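# Place the circled tile on the mat to match

## Task

The reference picture called manual circles one tile. Set that tile on the mat so it matches the tile already lying there: the same face upward and the same rotation. Do not shift the tile that was already on the mat. The moved tile must sit entirely within the mat, every object of a different kind must be removed from the mat, and nothing may end up tipped over.

## Robot and tools

Robot: a single arm (yam_ultra) with six revolute joints and a two-finger gripper, plus cameras cam_high and cam_low on a fixed stand and cam_wrist on the gripper. Its base sits at (0, 0, +0.168) m in the scene frame, possibly tilted. Scene frame: origin on the tabletop directly under the base, +z up, and +y to the left when facing along +x. Camera calibration is given in that frame, although the fixed cameras may be off by a couple of degrees and several millimetres.

Joint order. Every row and every per-joint list in a result uses this unusual order: waist (joint1), elbow (joint3), shoulder (joint2), wrist yaw (joint5), wrist pitch (joint4), wrist roll (joint6). A row adds the gripper opening as a seventh number. Elbow comes before shoulder, and yaw comes before pitch.

Stated ranges in radians: waist -2.618 to 3.054, shoulder 0.000 to 3.142, elbow 0.000 to 3.142, wrist pitch -1.571 to 1.571, wrist yaw -1.571 to 1.571, wrist roll -2.094 to 2.094. The true ends may differ by up to 0.059. A call is refused if a target goes more than 0.059 beyond a stated end and further than the current angle. A target past the true end is clipped, and the result may then say "joint sent to its limit".

Opening: a scale from -1 (closed) to +1 (fully open, 0.094 m between the pads). Away from the extremes, the fingers are driven until grip_measured reads the commanded value. To release, command an opening well above grip_measured.

execute_actions(actions, cameras): actions is a list of actions. Each action is a table of up to 15 rows, one row per 1/30 s step. If the table is shorter, its last row is held for the rest. A row is 7 numbers: six absolute joint angles in radians in the order above, then the opening. These are absolute joint targets, not offsets. Each joint's target is kept within a lead of its measured angle: 0.339 rad for waist, shoulder and elbow, 2.2 rad for the wrist joints. If the targets would move the gripper more than 200 mm, they are scaled back. Images come only when actions is empty or cameras names them. ["all"] shows all cameras and [] shows none.

move(target, speed, blend, opening_speed, grip_force, blocking, cameras): target is one 7-number row, or a list of up to 15 rows, in the same layout as execute_actions. The rows are absolute joint angles plus opening. The joints move together, so the tool follows a curve, and a whole list shares a 10 s budget. speed is in rad/s for the joint with the farthest to go, from 0.01 to 12.57, default 0.5. It can be one value or one per target. blend in rad rounds the corners at intermediate targets; 0 means stop at each one. opening_speed is the rate of the opening per second on the -1..1 scale, at least 0.2. grip_force is the per-pad force cap in newtons, from 10 to 50. It persists until changed, and lower values close more slowly. blocking=false returns after about 0.5 s while the arm keeps moving, and a new move then replaces the running one. The result ends with a "move:" line. done means the arm is at rest within 0.035 rad of every target. off_target, moving, held and fault are the other outcomes, and limits=held means steps were withheld. Neither done nor off_target tells you whether anything was touched.

wait(seconds): 0 to 10 s, holding the last command. stop(): brakes a running move. zoom_image(camera, region): camera is cam_high, cam_low or cam_wrist. region is [x0, y0, x1, y1] in image pixels (672x504), at most 504 in each direction, and it works on the newest image only. show_instructions(): shows the reference image. read_manual(section): licence text only. finished_scene(scene): scene is 1 or 2. It ends the current scene and cannot be undone.

Result lines: Joint positions (rad) and Joint velocities (rad/s) follow the joint order, then the pad gap in m. "Joint targets" are the angles being driven toward now; resend them to hold still. "Tool commands" shows the current opening command. grip_measured is the measured opening: up to 2.5 mm wide when empty, and about 3 mm narrower than a hard part under full squeeze. Joint torques follow the order without the gripper, with positive meaning toward larger angles, and joints 1 to 3 wrap at ±28 N m. "joint command not followed" means the clearance check changed the targets. MOTOR HOT appears at 75 °C. At 90 °C an OVER-TEMPERATURE FAULT folds the arm and it idles for the rest of the scene.

Cautions: fast moves and targets far past a contact press hard. Avoid striking the table, the stand or heavy objects. Do not drop the tile from height or release it while it is moving. Nothing may fall off or be left off the table. Knock nothing over. Avoid holding the arm stretched out or straining against a pose it cannot reach, because motors heat up. Loose objects can occasionally be nudged by outside pushes, so check the final state before finishing.

Each tool is called after "Emit:" as name(argument=value, ...) on one line, values as JSON.

Reference images:

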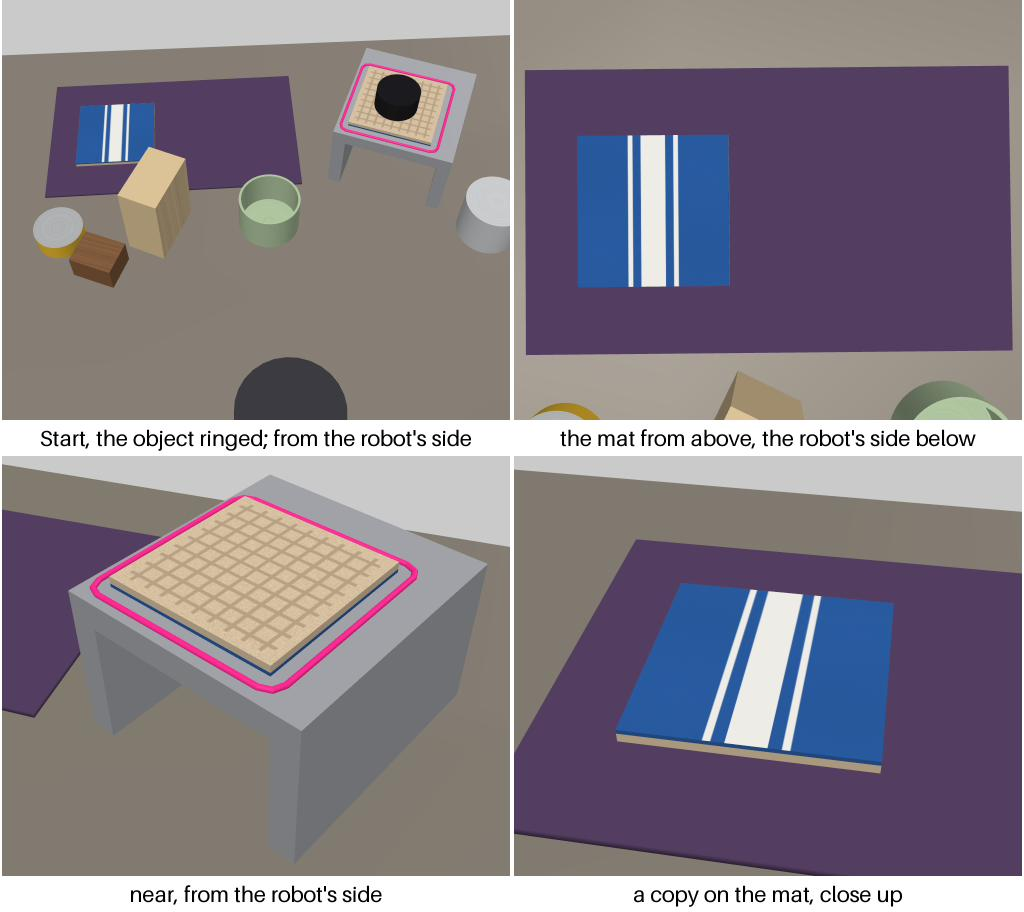

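## Session

Emit:
execute_actions(actions=[])

Scene clock: 0.00 s.
grip_measured=+1.000
Joint names: [waist, elbow, shoulder, wrist yaw, wrist pitch, wrist roll]
Joint positions: [1.238 1.178 2.584 1.259 1.009 -0.936 0.094]
Joint velocities: within noise
Joint torques (N m): no reading
Heat: 27 °C.
Joint targets: [1.247 1.182 2.580 1.253 1.005 -0.933]
Tool commands: gripper/opening=+1.0

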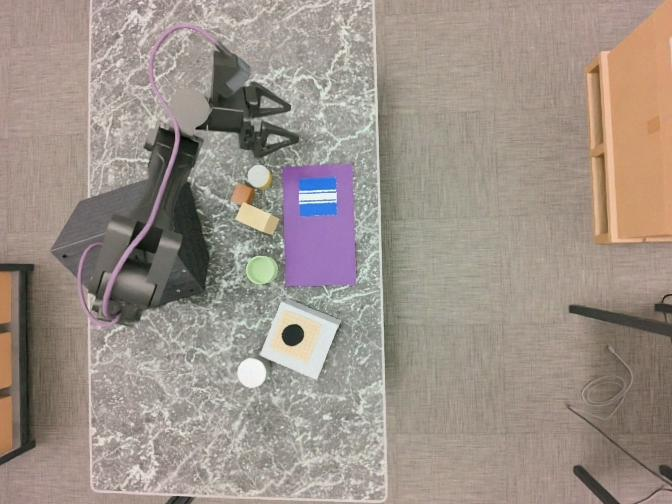

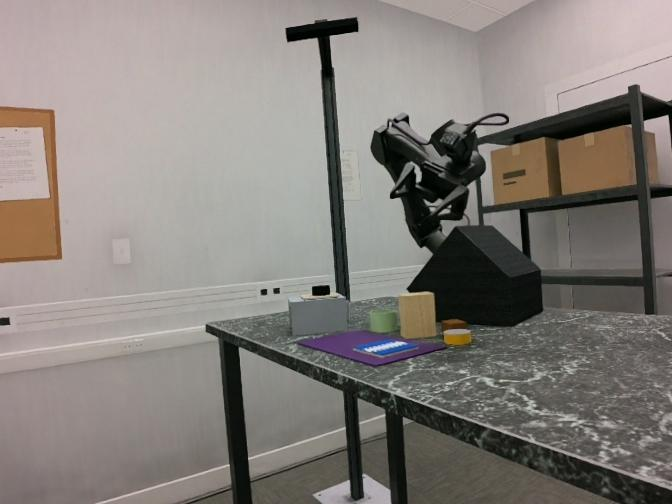

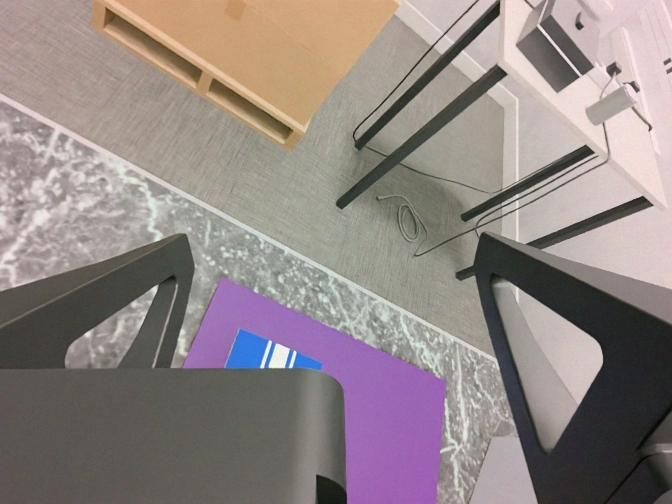

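Emit:
zoom_image(camera="cam_high", region=[220, 150, 370, 400])

Emit:
zoom_image(camera="cam_low", region=[270, 270, 490, 380])

Scaled by 2.016 from the camera's 672x504 image, which has a finer 960x720 frame.

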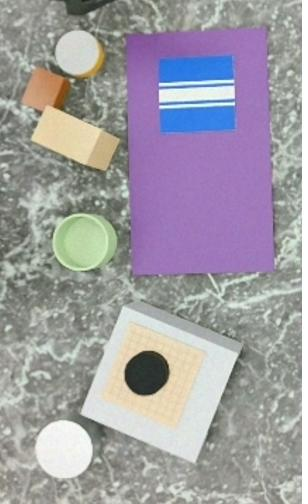

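Scaled by 2.291 from the camera's 672x504 image, which has a finer 960x720 frame.

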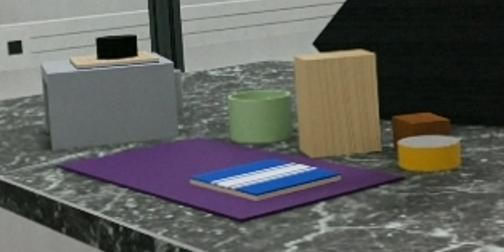

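Emit:
move(target=[0.318,1.400,1.689,0.772,-1.168,0,1], speed=1.0, cameras=["all"])

Scene clock: 34.63 s.
grip_measured=+1.000
Joint names: [waist, elbow, shoulder, wrist yaw, wrist pitch, wrist roll]
Joint positions: [0.319 1.387 1.702 0.781 -1.153 -0.011 0.094]
Joint torques (N m): [5 6.04 -7.64 -0.1 -0.1 0.11]
Heat: 29 °C.
Joint targets: [0.318 1.400 1.689 0.772 -1.168 0.000]
move: done

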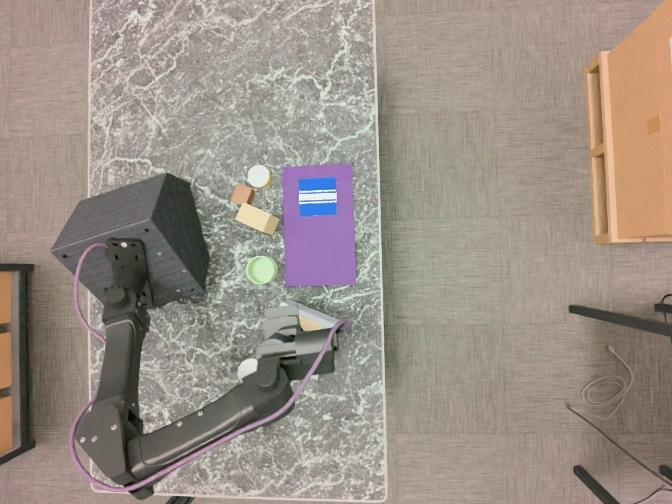

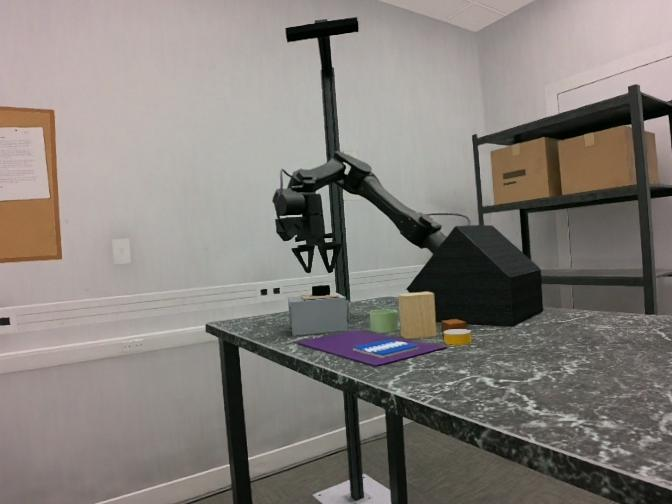

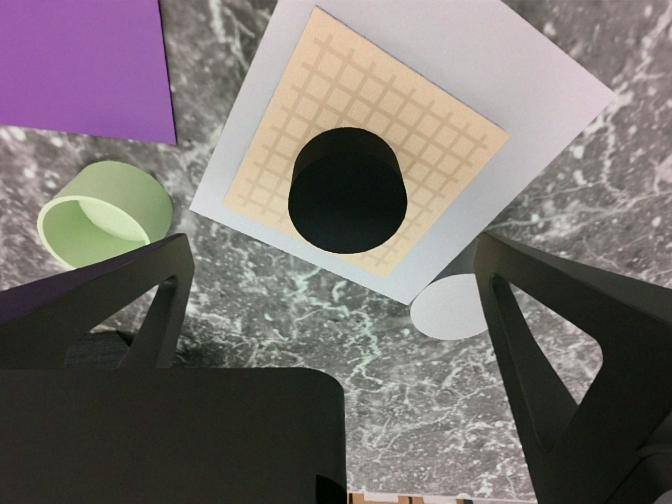

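Emit:
move(target=[[0.187,1.246,1.709,0.749,-0.870,0,1],[0.187,1.246,1.709,0.749,-0.870,0,-0.2]], opening_speed=1.5, cameras=["cam_low","cam_wrist"])

Emit:
zoom_image(camera="cam_low", region=[270, 230, 380, 340])

Scene clock: 40.43 s.
grip_measured=-0.033
Joint names: [waist, elbow, shoulder, wrist yaw, wrist pitch, wrist roll]
Joint positions: [0.191 1.254 1.702 0.757 -0.885 -0.011 0.045]
Joint torques (N m): [4.75 4.15 -6.58 -0.09 0.29 0.13]
Heat: 29 °C.
Joint targets: [0.187 1.246 1.709 0.749 -0.870 0.000]
move: done
Images, in order (width x height): cam_low 672x504, cam_wrist 672x504.

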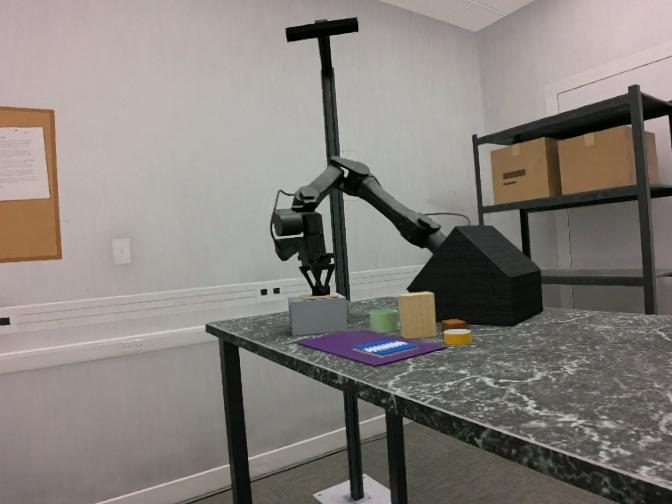

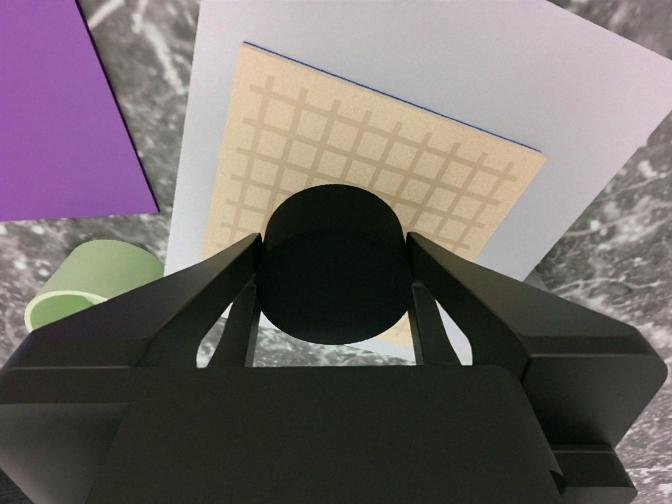

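Scaled by 4.582 from the camera's 672x504 image, which has a finer 960x720 frame.

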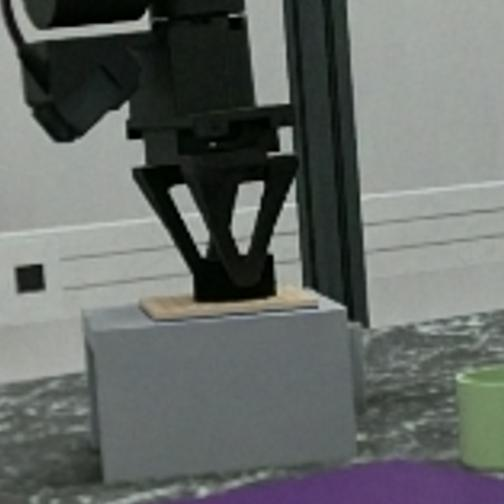

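Emit:
move(target=[[0.318,1.400,1.689,0.772,-1.168,0,-0.2],[-0.172,2.206,1.973,0.615,-1.291,0,-0.2],[-0.308,1.998,2.043,0.544,-0.937,0,-0.2]], speed=[0.5,0.8,0.4], blend=[0.05,0.05,0], cameras=["all"])

Emit:
zoom_image(camera="cam_low", region=[220, 230, 330, 340])

Emit:
zoom_image(camera="cam_high", region=[220, 280, 370, 430])

Scene clock: 46.03 s.
grip_measured=-0.033
Joint names: [waist, elbow, shoulder, wrist yaw, wrist pitch, wrist roll]
Joint positions: [-0.306 2.004 2.019 0.552 -0.951 -0.01 0.045]
Joint torques (N m): [5.05 5.15 -11.1 -0.09 0.31 0.12]
Heat: 29 °C.
Joint targets: [-0.308 1.998 2.043 0.544 -0.937 0.000]
move: done

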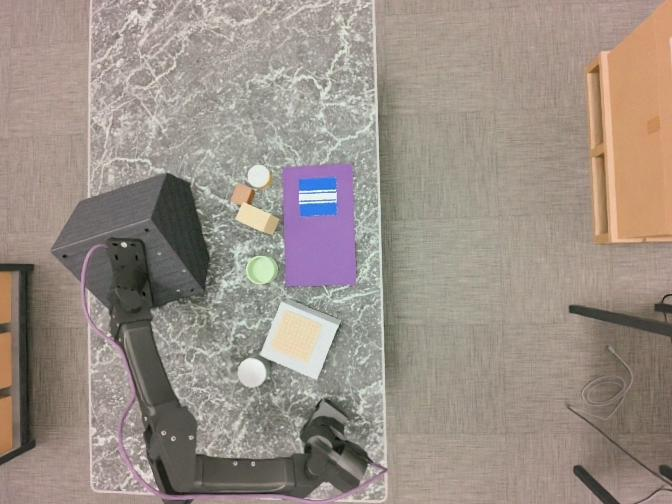

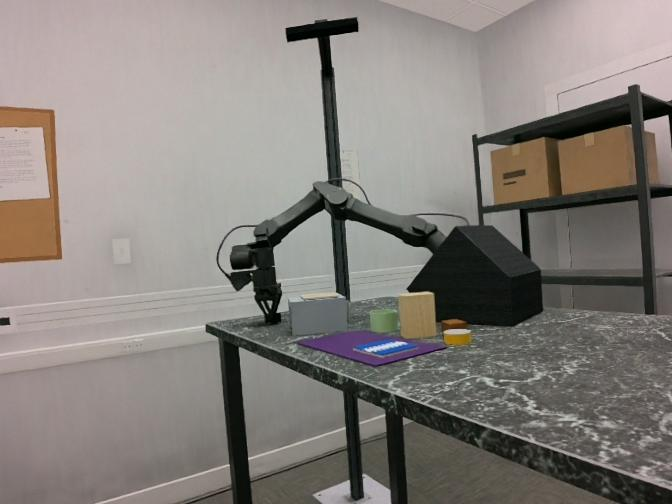

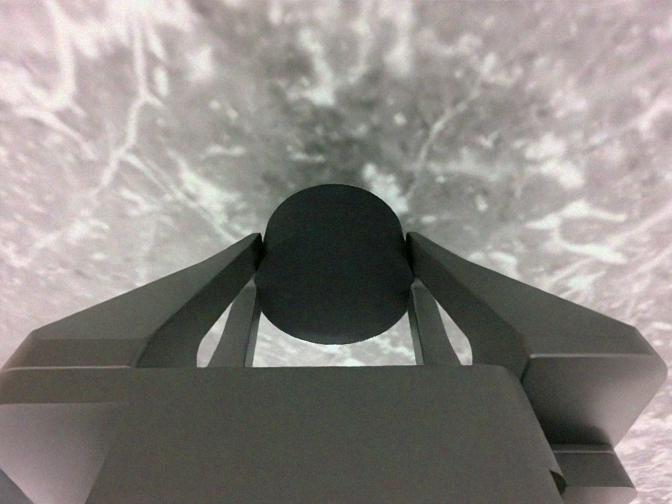

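Scaled by 4.582 from the camera's 672x504 image, which has a finer 960x720 frame.

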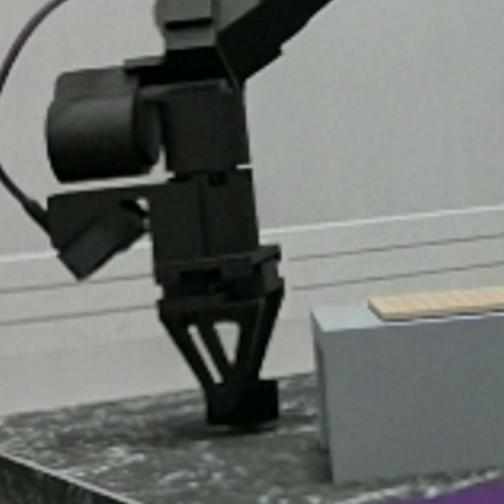

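Scaled by 3.360 from the camera's 672x504 image, which has a finer 960x720 frame.

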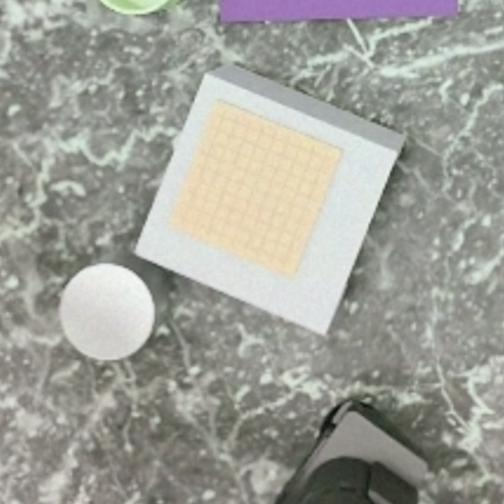

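Emit:
move(target=[[-0.308,1.998,2.043,0.544,-0.937,0,0.4],[-0.172,2.206,1.973,0.615,-1.291,0,0.4],[0.092,1.38,1.55,0.723,-1.021,-1.41,0.06],[0.092,1.324,1.554,0.723,-1.021,-1.41,0.06],[-0.007,1.223,1.587,0.688,-0.807,-1.51,0.06]], speed=[0.5,0.6,0.9,0.5,0.25], blend=[0,0.05,0,0,0], cameras=["all"])

Emit:
zoom_image(camera="cam_low", region=[270, 240, 370, 340])

Scene clock: 62.63 s.
grip_measured=+0.062
Joint names: [waist, elbow, shoulder, wrist yaw, wrist pitch, wrist roll]
Joint positions: [-0.001 1.233 1.576 0.702 -0.818 -1.498 0.05]
Joint torques (N m): [3.78 4.1 -6.84 -0.17 0.29 -0.17]
Heat: 29 °C.
Joint targets: [-0.007 1.223 1.587 0.688 -0.807 -1.510]
move: done

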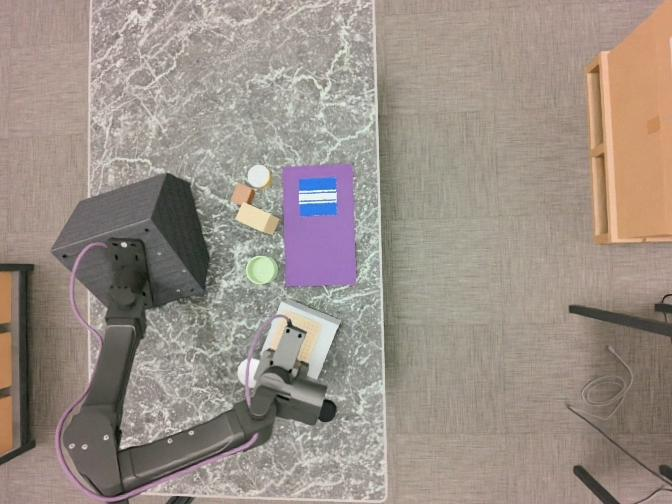

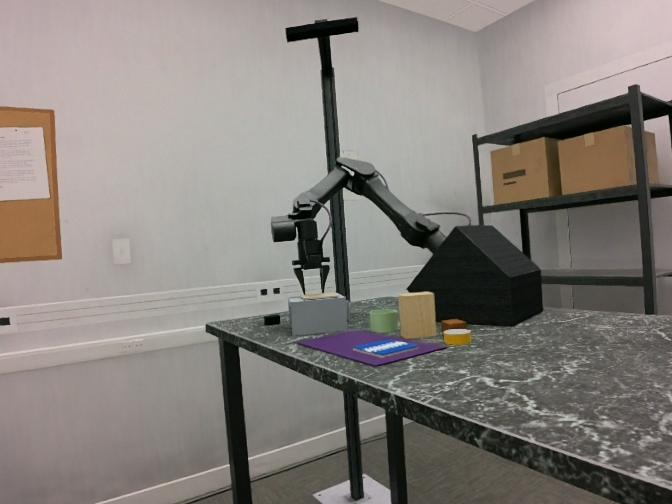

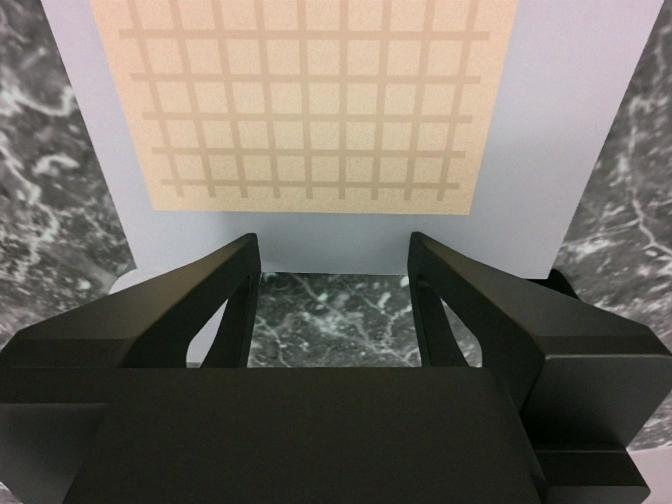

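Scaled by 5.040 from the camera's 672x504 image, which has a finer 960x720 frame.

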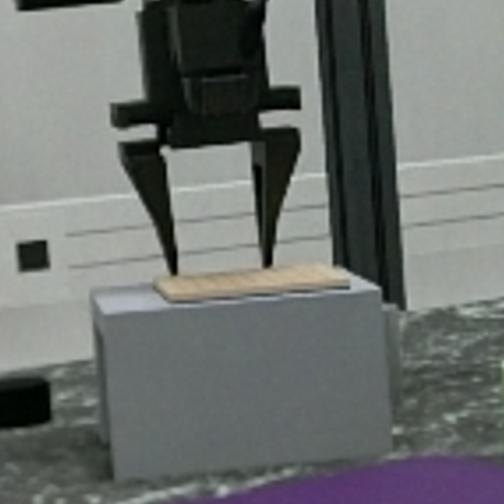

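Emit:
move(target=[-0.017,1.212,1.594,0.684,-0.785,-1.51,0.06], speed=0.1, cameras=["cam_low","cam_wrist"])

Emit:
zoom_image(camera="cam_low", region=[290, 270, 350, 310])

Scene clock: 66.10 s.
grip_measured=+0.062
Joint names: [waist, elbow, shoulder, wrist yaw, wrist pitch, wrist roll]
Joint positions: [-0.006 1.228 1.576 0.699 -0.799 -1.499 0.05]
Joint torques (N m): [3.32 3.64 -6.28 -0.16 0.3 -0.13]
Heat: 28 °C.
Joint targets: [-0.017 1.212 1.594 0.684 -0.785 -1.510]
move: done
Images, in order (width x height): cam_low 672x504, cam_wrist 672x504.

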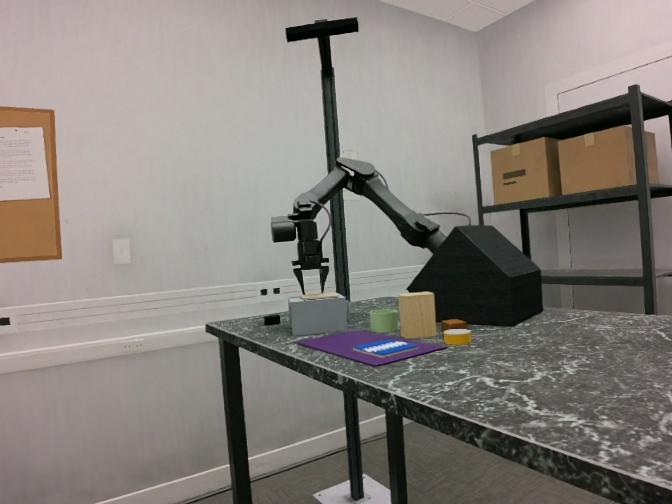

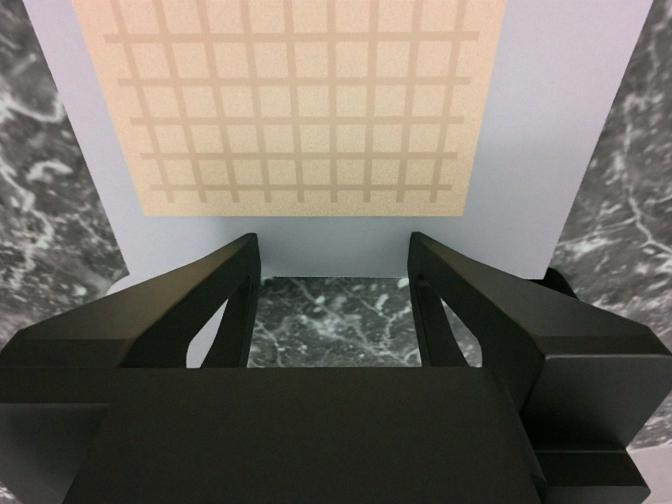

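Scaled by 8.400 from the camera's 672x504 image, which has a finer 960x720 frame.

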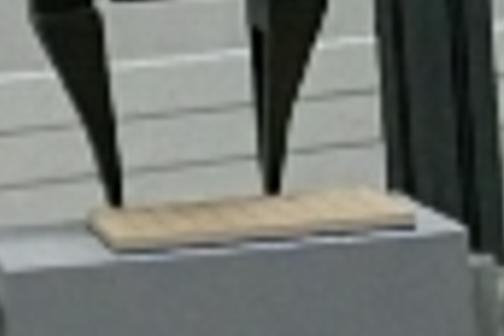

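Emit:
move(target=[0.124,1.232,1.710,0.732,-0.800,-1.347,0.06], speed=0.08, cameras=["cam_high","cam_wrist","cam_low"])

Emit:
zoom_image(camera="cam_low", region=[270, 260, 360, 340])

Scene clock: 70.20 s.
grip_measured=+0.062
Joint names: [waist, elbow, shoulder, wrist yaw, wrist pitch, wrist roll]
Joint positions: [0.111 1.228 1.673 0.752 -0.796 -1.357 0.05]
Joint torques (N m): [5.9 5.03 -4.45 -0.22 0.11 0.12]
Heat: 28 °C.
Joint targets: [0.124 1.232 1.710 0.732 -0.800 -1.347]
move: off_target; the shoulder is farthest, 0.037 rad from its target

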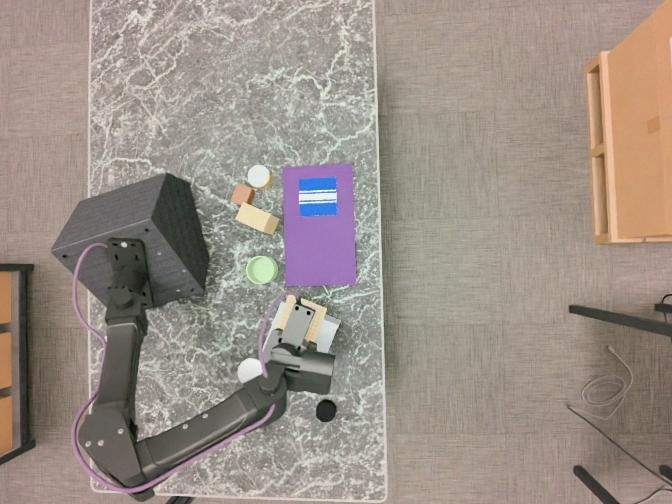

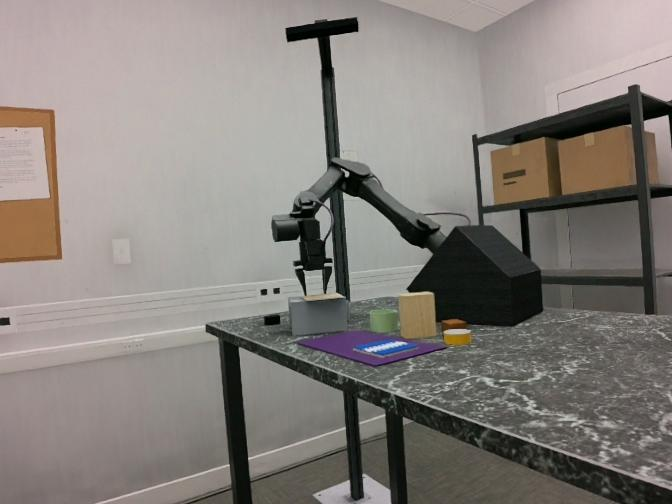

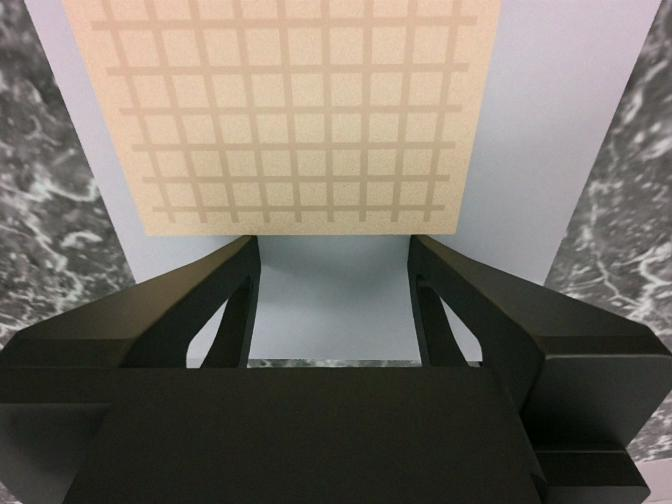

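Scaled by 5.600 from the camera's 672x504 image, which has a finer 960x720 frame.

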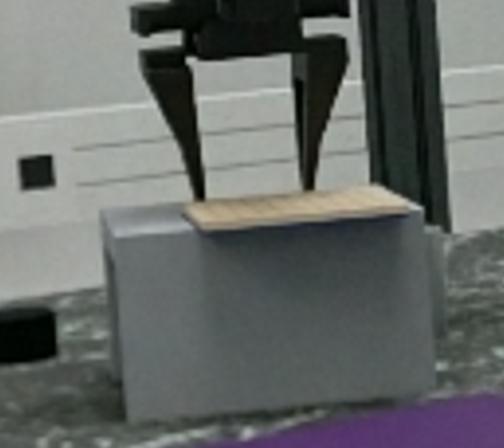

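Emit:
move(target=[[0.24,1.368,1.66,0.78,-1.09,-1.27,0.06],[0.454,1.530,2.008,0.779,-1.111,-0.96,0.06],[0.360,1.412,2.029,0.776,-0.880,-1.033,0.06]], speed=[0.4,0.6,0.25], blend=[0.03,0.0,0], cameras=["cam_high","cam_wrist","cam_low"])

Emit:
zoom_image(camera="cam_low", region=[280, 260, 360, 340])

Scene clock: 110.73 s.
grip_measured=+0.062
Joint names: [waist, elbow, shoulder, wrist yaw, wrist pitch, wrist roll]
Joint positions: [0.365 1.421 2.009 0.782 -0.893 -1.022 0.05]
Joint torques (N m): [6.26 3.96 -6.34 -0.07 0.28 -0.15]
Heat: 29 °C.
Joint targets: [0.360 1.412 2.029 0.776 -0.880 -1.033]
move: done

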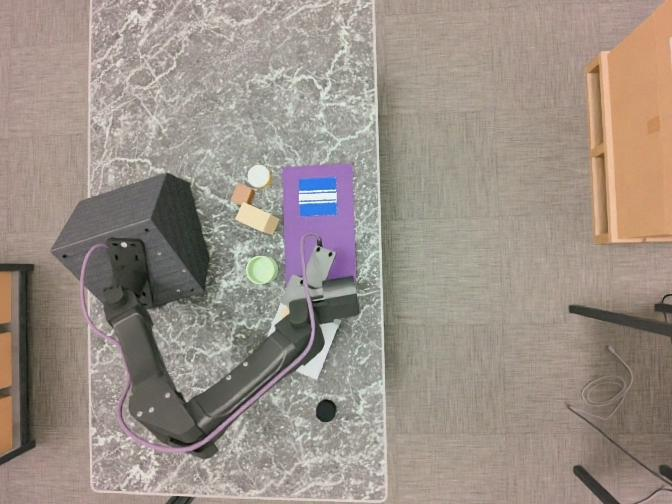

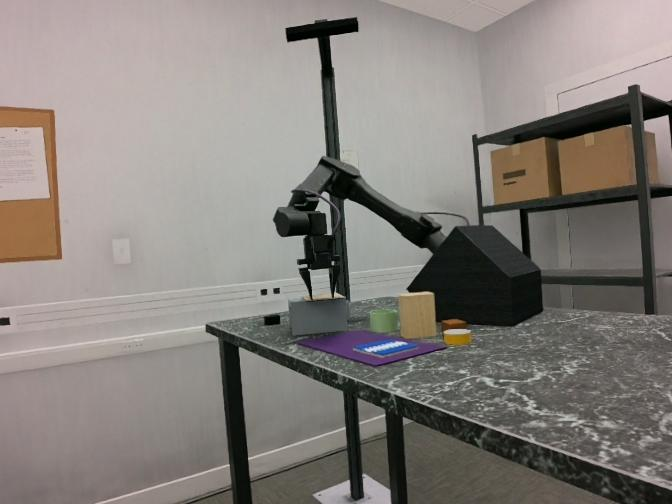

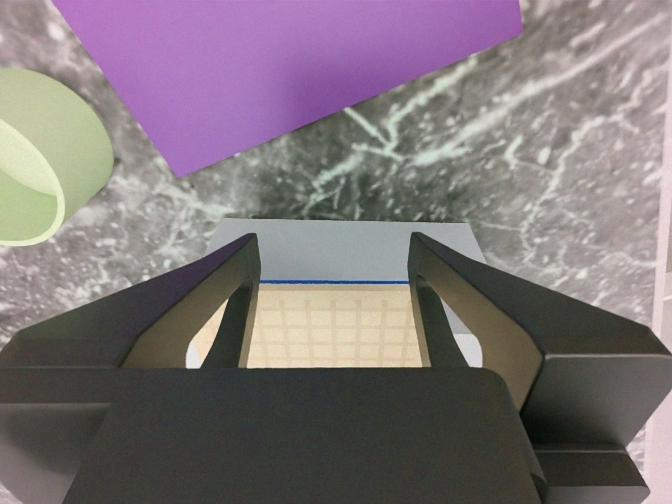

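Scaled by 6.300 from the camera's 672x504 image, which has a finer 960x720 frame.

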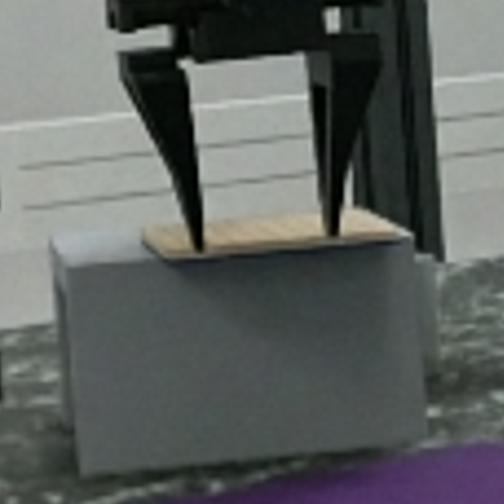

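Emit:
move(target=[[0.250,1.298,1.845,0.762,-0.845,-1.19,0.06],[0.119,1.244,1.688,0.731,-0.829,-1.357,0.06]], speed=0.12, blend=0.02, cameras=["cam_high","cam_wrist","cam_low"])

Emit:
zoom_image(camera="cam_low", region=[280, 260, 360, 340])

Emit:
zoom_image(camera="cam_high", region=[220, 280, 370, 430])

Scene clock: 117.80 s.
grip_measured=+0.062
Joint names: [waist, elbow, shoulder, wrist yaw, wrist pitch, wrist roll]
Joint positions: [0.13 1.259 1.707 0.73 -0.819 -1.344 0.05]
Joint torques (N m): [4.18 3.59 -9.32 0 0.02 -0.16]
Heat: 28 °C.
Joint targets: [0.119 1.244 1.688 0.731 -0.829 -1.357]
move: done

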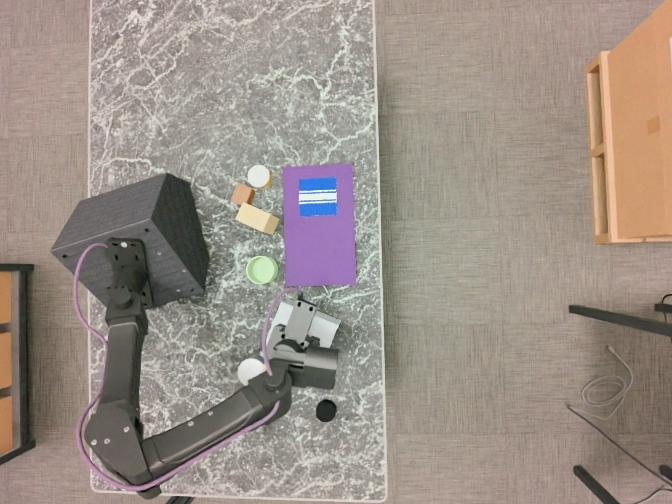

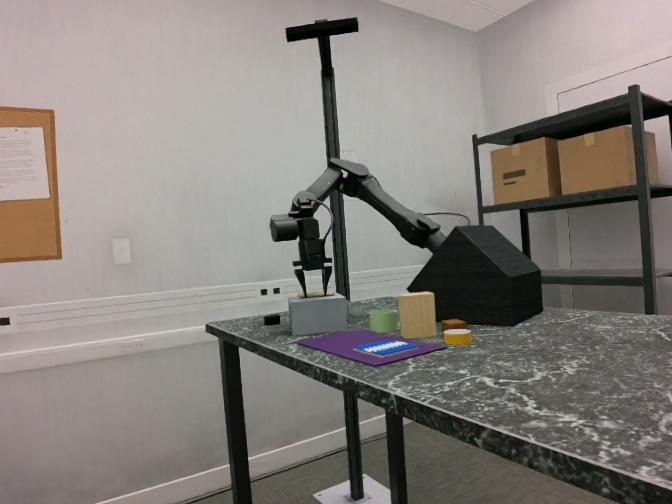

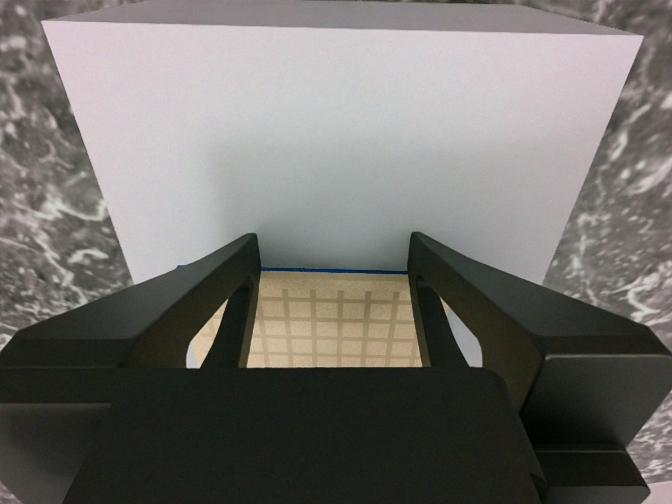

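Scaled by 6.300 from the camera's 672x504 image, which has a finer 960x720 frame.

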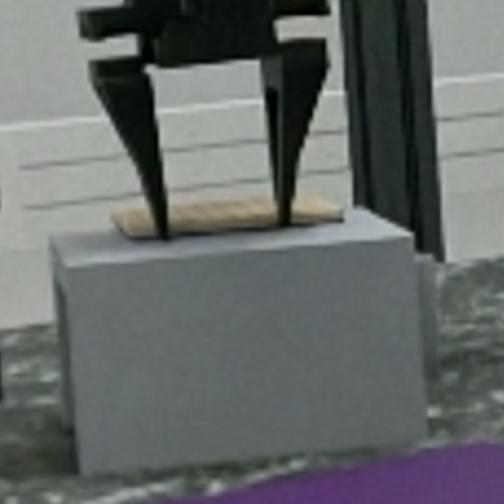

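Scaled by 3.360 from the camera's 672x504 image, which has a finer 960x720 frame.

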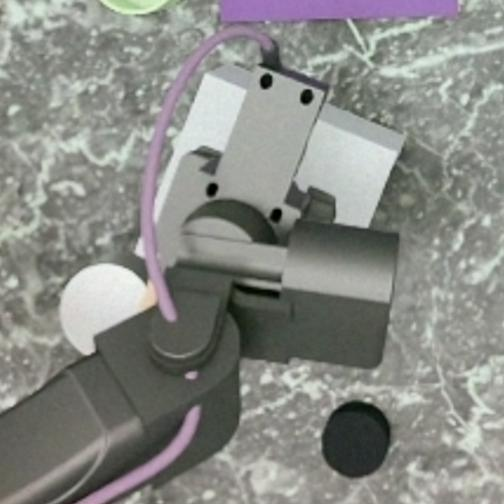

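Emit:
move(target=[[0.26,1.40,1.66,0.78,-1.12,-1.25,0.06],[-0.5,1.6,1.5,-0.3,-1.2,-1.0,0.06]], speed=[0.4,1.0], blend=[0.04,0], cameras=["all"])

Emit:
zoom_image(camera="cam_high", region=[220, 280, 370, 430])

Emit:
zoom_image(camera="cam_low", region=[280, 270, 480, 370])

Scene clock: 123.20 s.
grip_measured=+0.062
Joint names: [waist, elbow, shoulder, wrist yaw, wrist pitch, wrist roll]
Joint positions: [-0.497 1.585 1.529 -0.279 -1.185 -1.008 0.05]
Joint torques (N m): [2.47 6.79 -13.55 -0.7 -0.46 0.09]
Heat: 28 °C.
Joint targets: [-0.500 1.600 1.500 -0.300 -1.200 -1.000]
move: done

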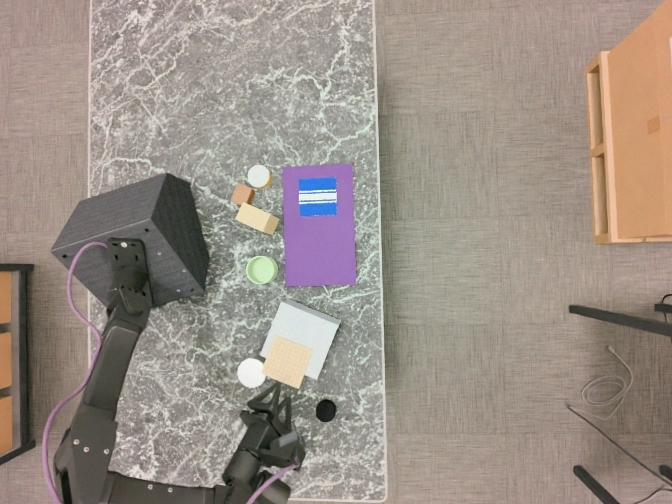

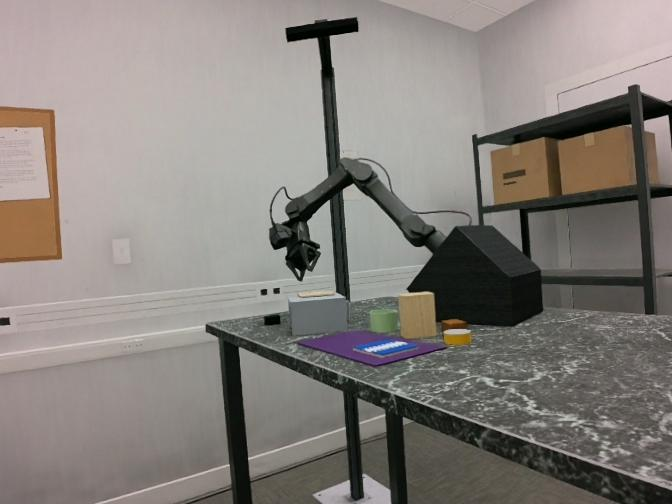

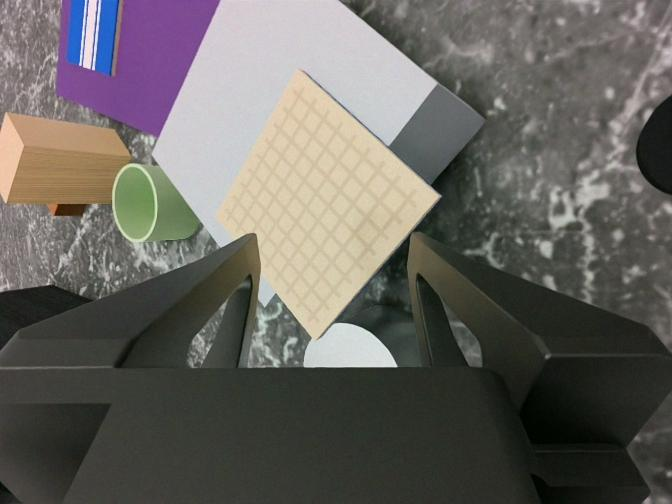

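Scaled by 3.360 from the camera's 672x504 image, which has a finer 960x720 frame.

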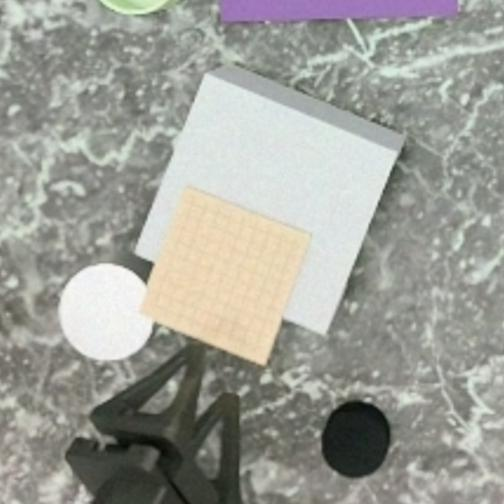

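Scaled by 2.520 from the camera's 672x504 image, which has a finer 960x720 frame.

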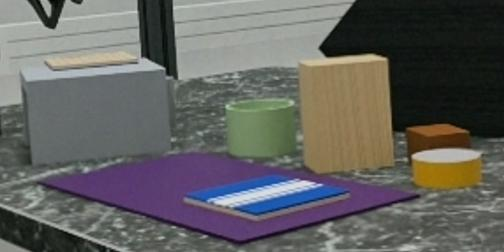

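Emit:
move(target=[[-0.900,1.243,1.523,-1.382,-1.028,-0.75,0.06],[-0.947,1.383,1.887,-1.389,-1.056,-0.751,0.06]], speed=[0.9,0.35], cameras=["all"])

Emit:
zoom_image(camera="cam_high", region=[220, 280, 370, 430])

Scene clock: 137.50 s.
grip_measured=+0.062
Joint names: [waist, elbow, shoulder, wrist yaw, wrist pitch, wrist roll]
Joint positions: [-0.94 1.371 1.862 -1.371 -1.049 -0.755 0.05]
Joint torques (N m): [0.95 4.04 -9.59 -0.75 -0.97 0.06]
Heat: 28 °C.
Joint targets: [-0.947 1.383 1.887 -1.389 -1.056 -0.751]
move: done

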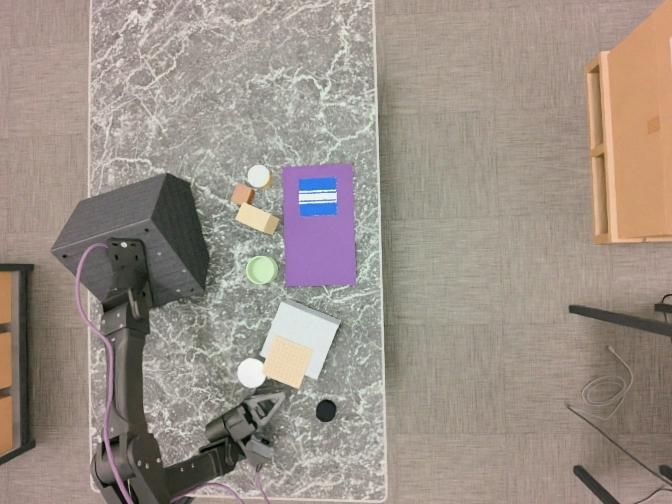

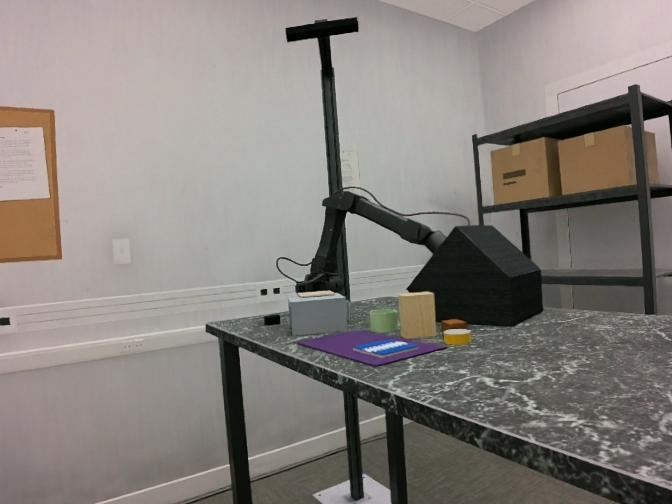

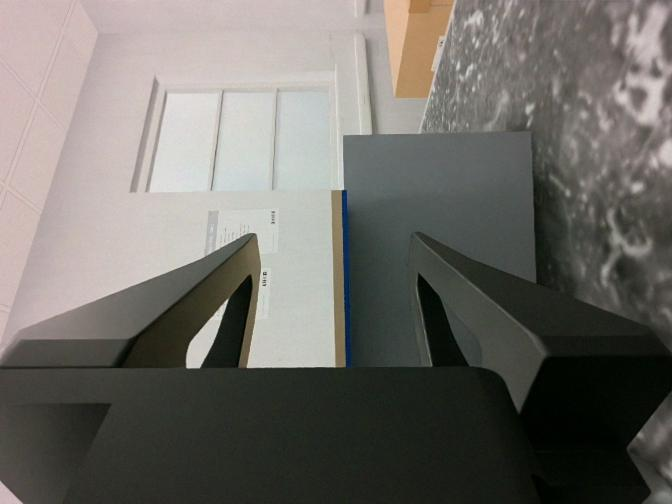

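Scaled by 3.360 from the camera's 672x504 image, which has a finer 960x720 frame.

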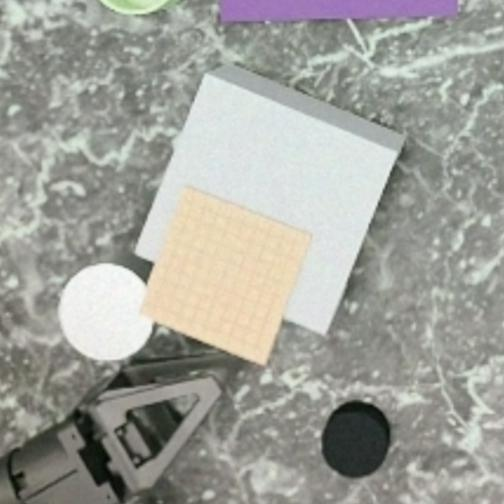

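Emit:
move(target=[-0.809,1.750,2.092,-1.138,-1.523,-1.004,0.06], speed=0.2, cameras=["cam_high","cam_wrist"])

Emit:
zoom_image(camera="cam_high", region=[220, 280, 370, 430])

Scene clock: 141.43 s.
grip_measured=+0.062
Joint names: [waist, elbow, shoulder, wrist yaw, wrist pitch, wrist roll]
Joint positions: [-0.824 1.745 2.043 -1.139 -1.522 -0.986 0.05]
Joint torques (N m): [3.66 3.97 -8.69 -0.4 -1.37 -0.19]
Heat: 28 °C.
Joint targets: [-0.809 1.750 2.092 -1.138 -1.523 -1.004]
move: off_target; the shoulder is farthest, 0.049 rad from its target
Images, in order (width x height): cam_high 672x504, cam_wrist 672x504.

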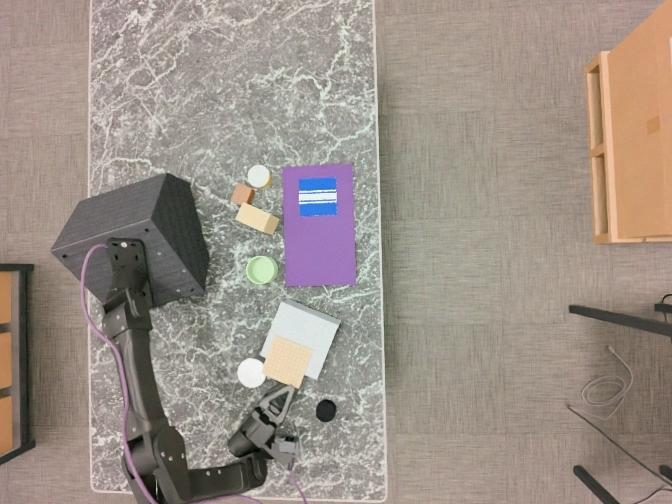

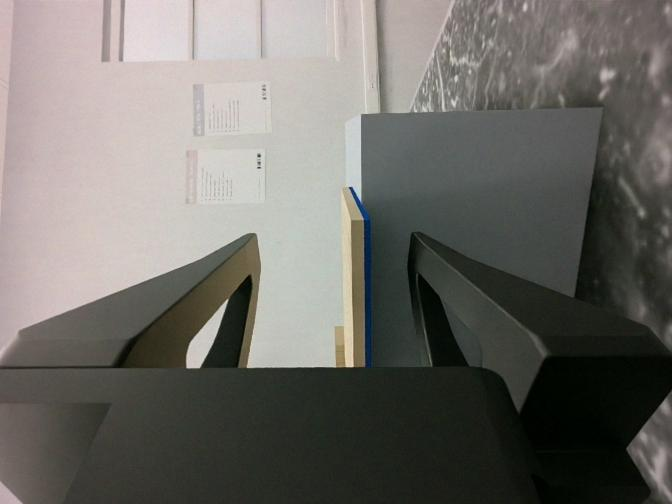

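Scaled by 3.360 from the camera's 672x504 image, which has a finer 960x720 frame.

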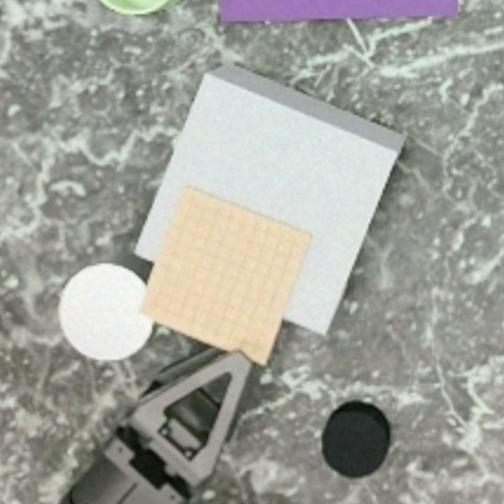

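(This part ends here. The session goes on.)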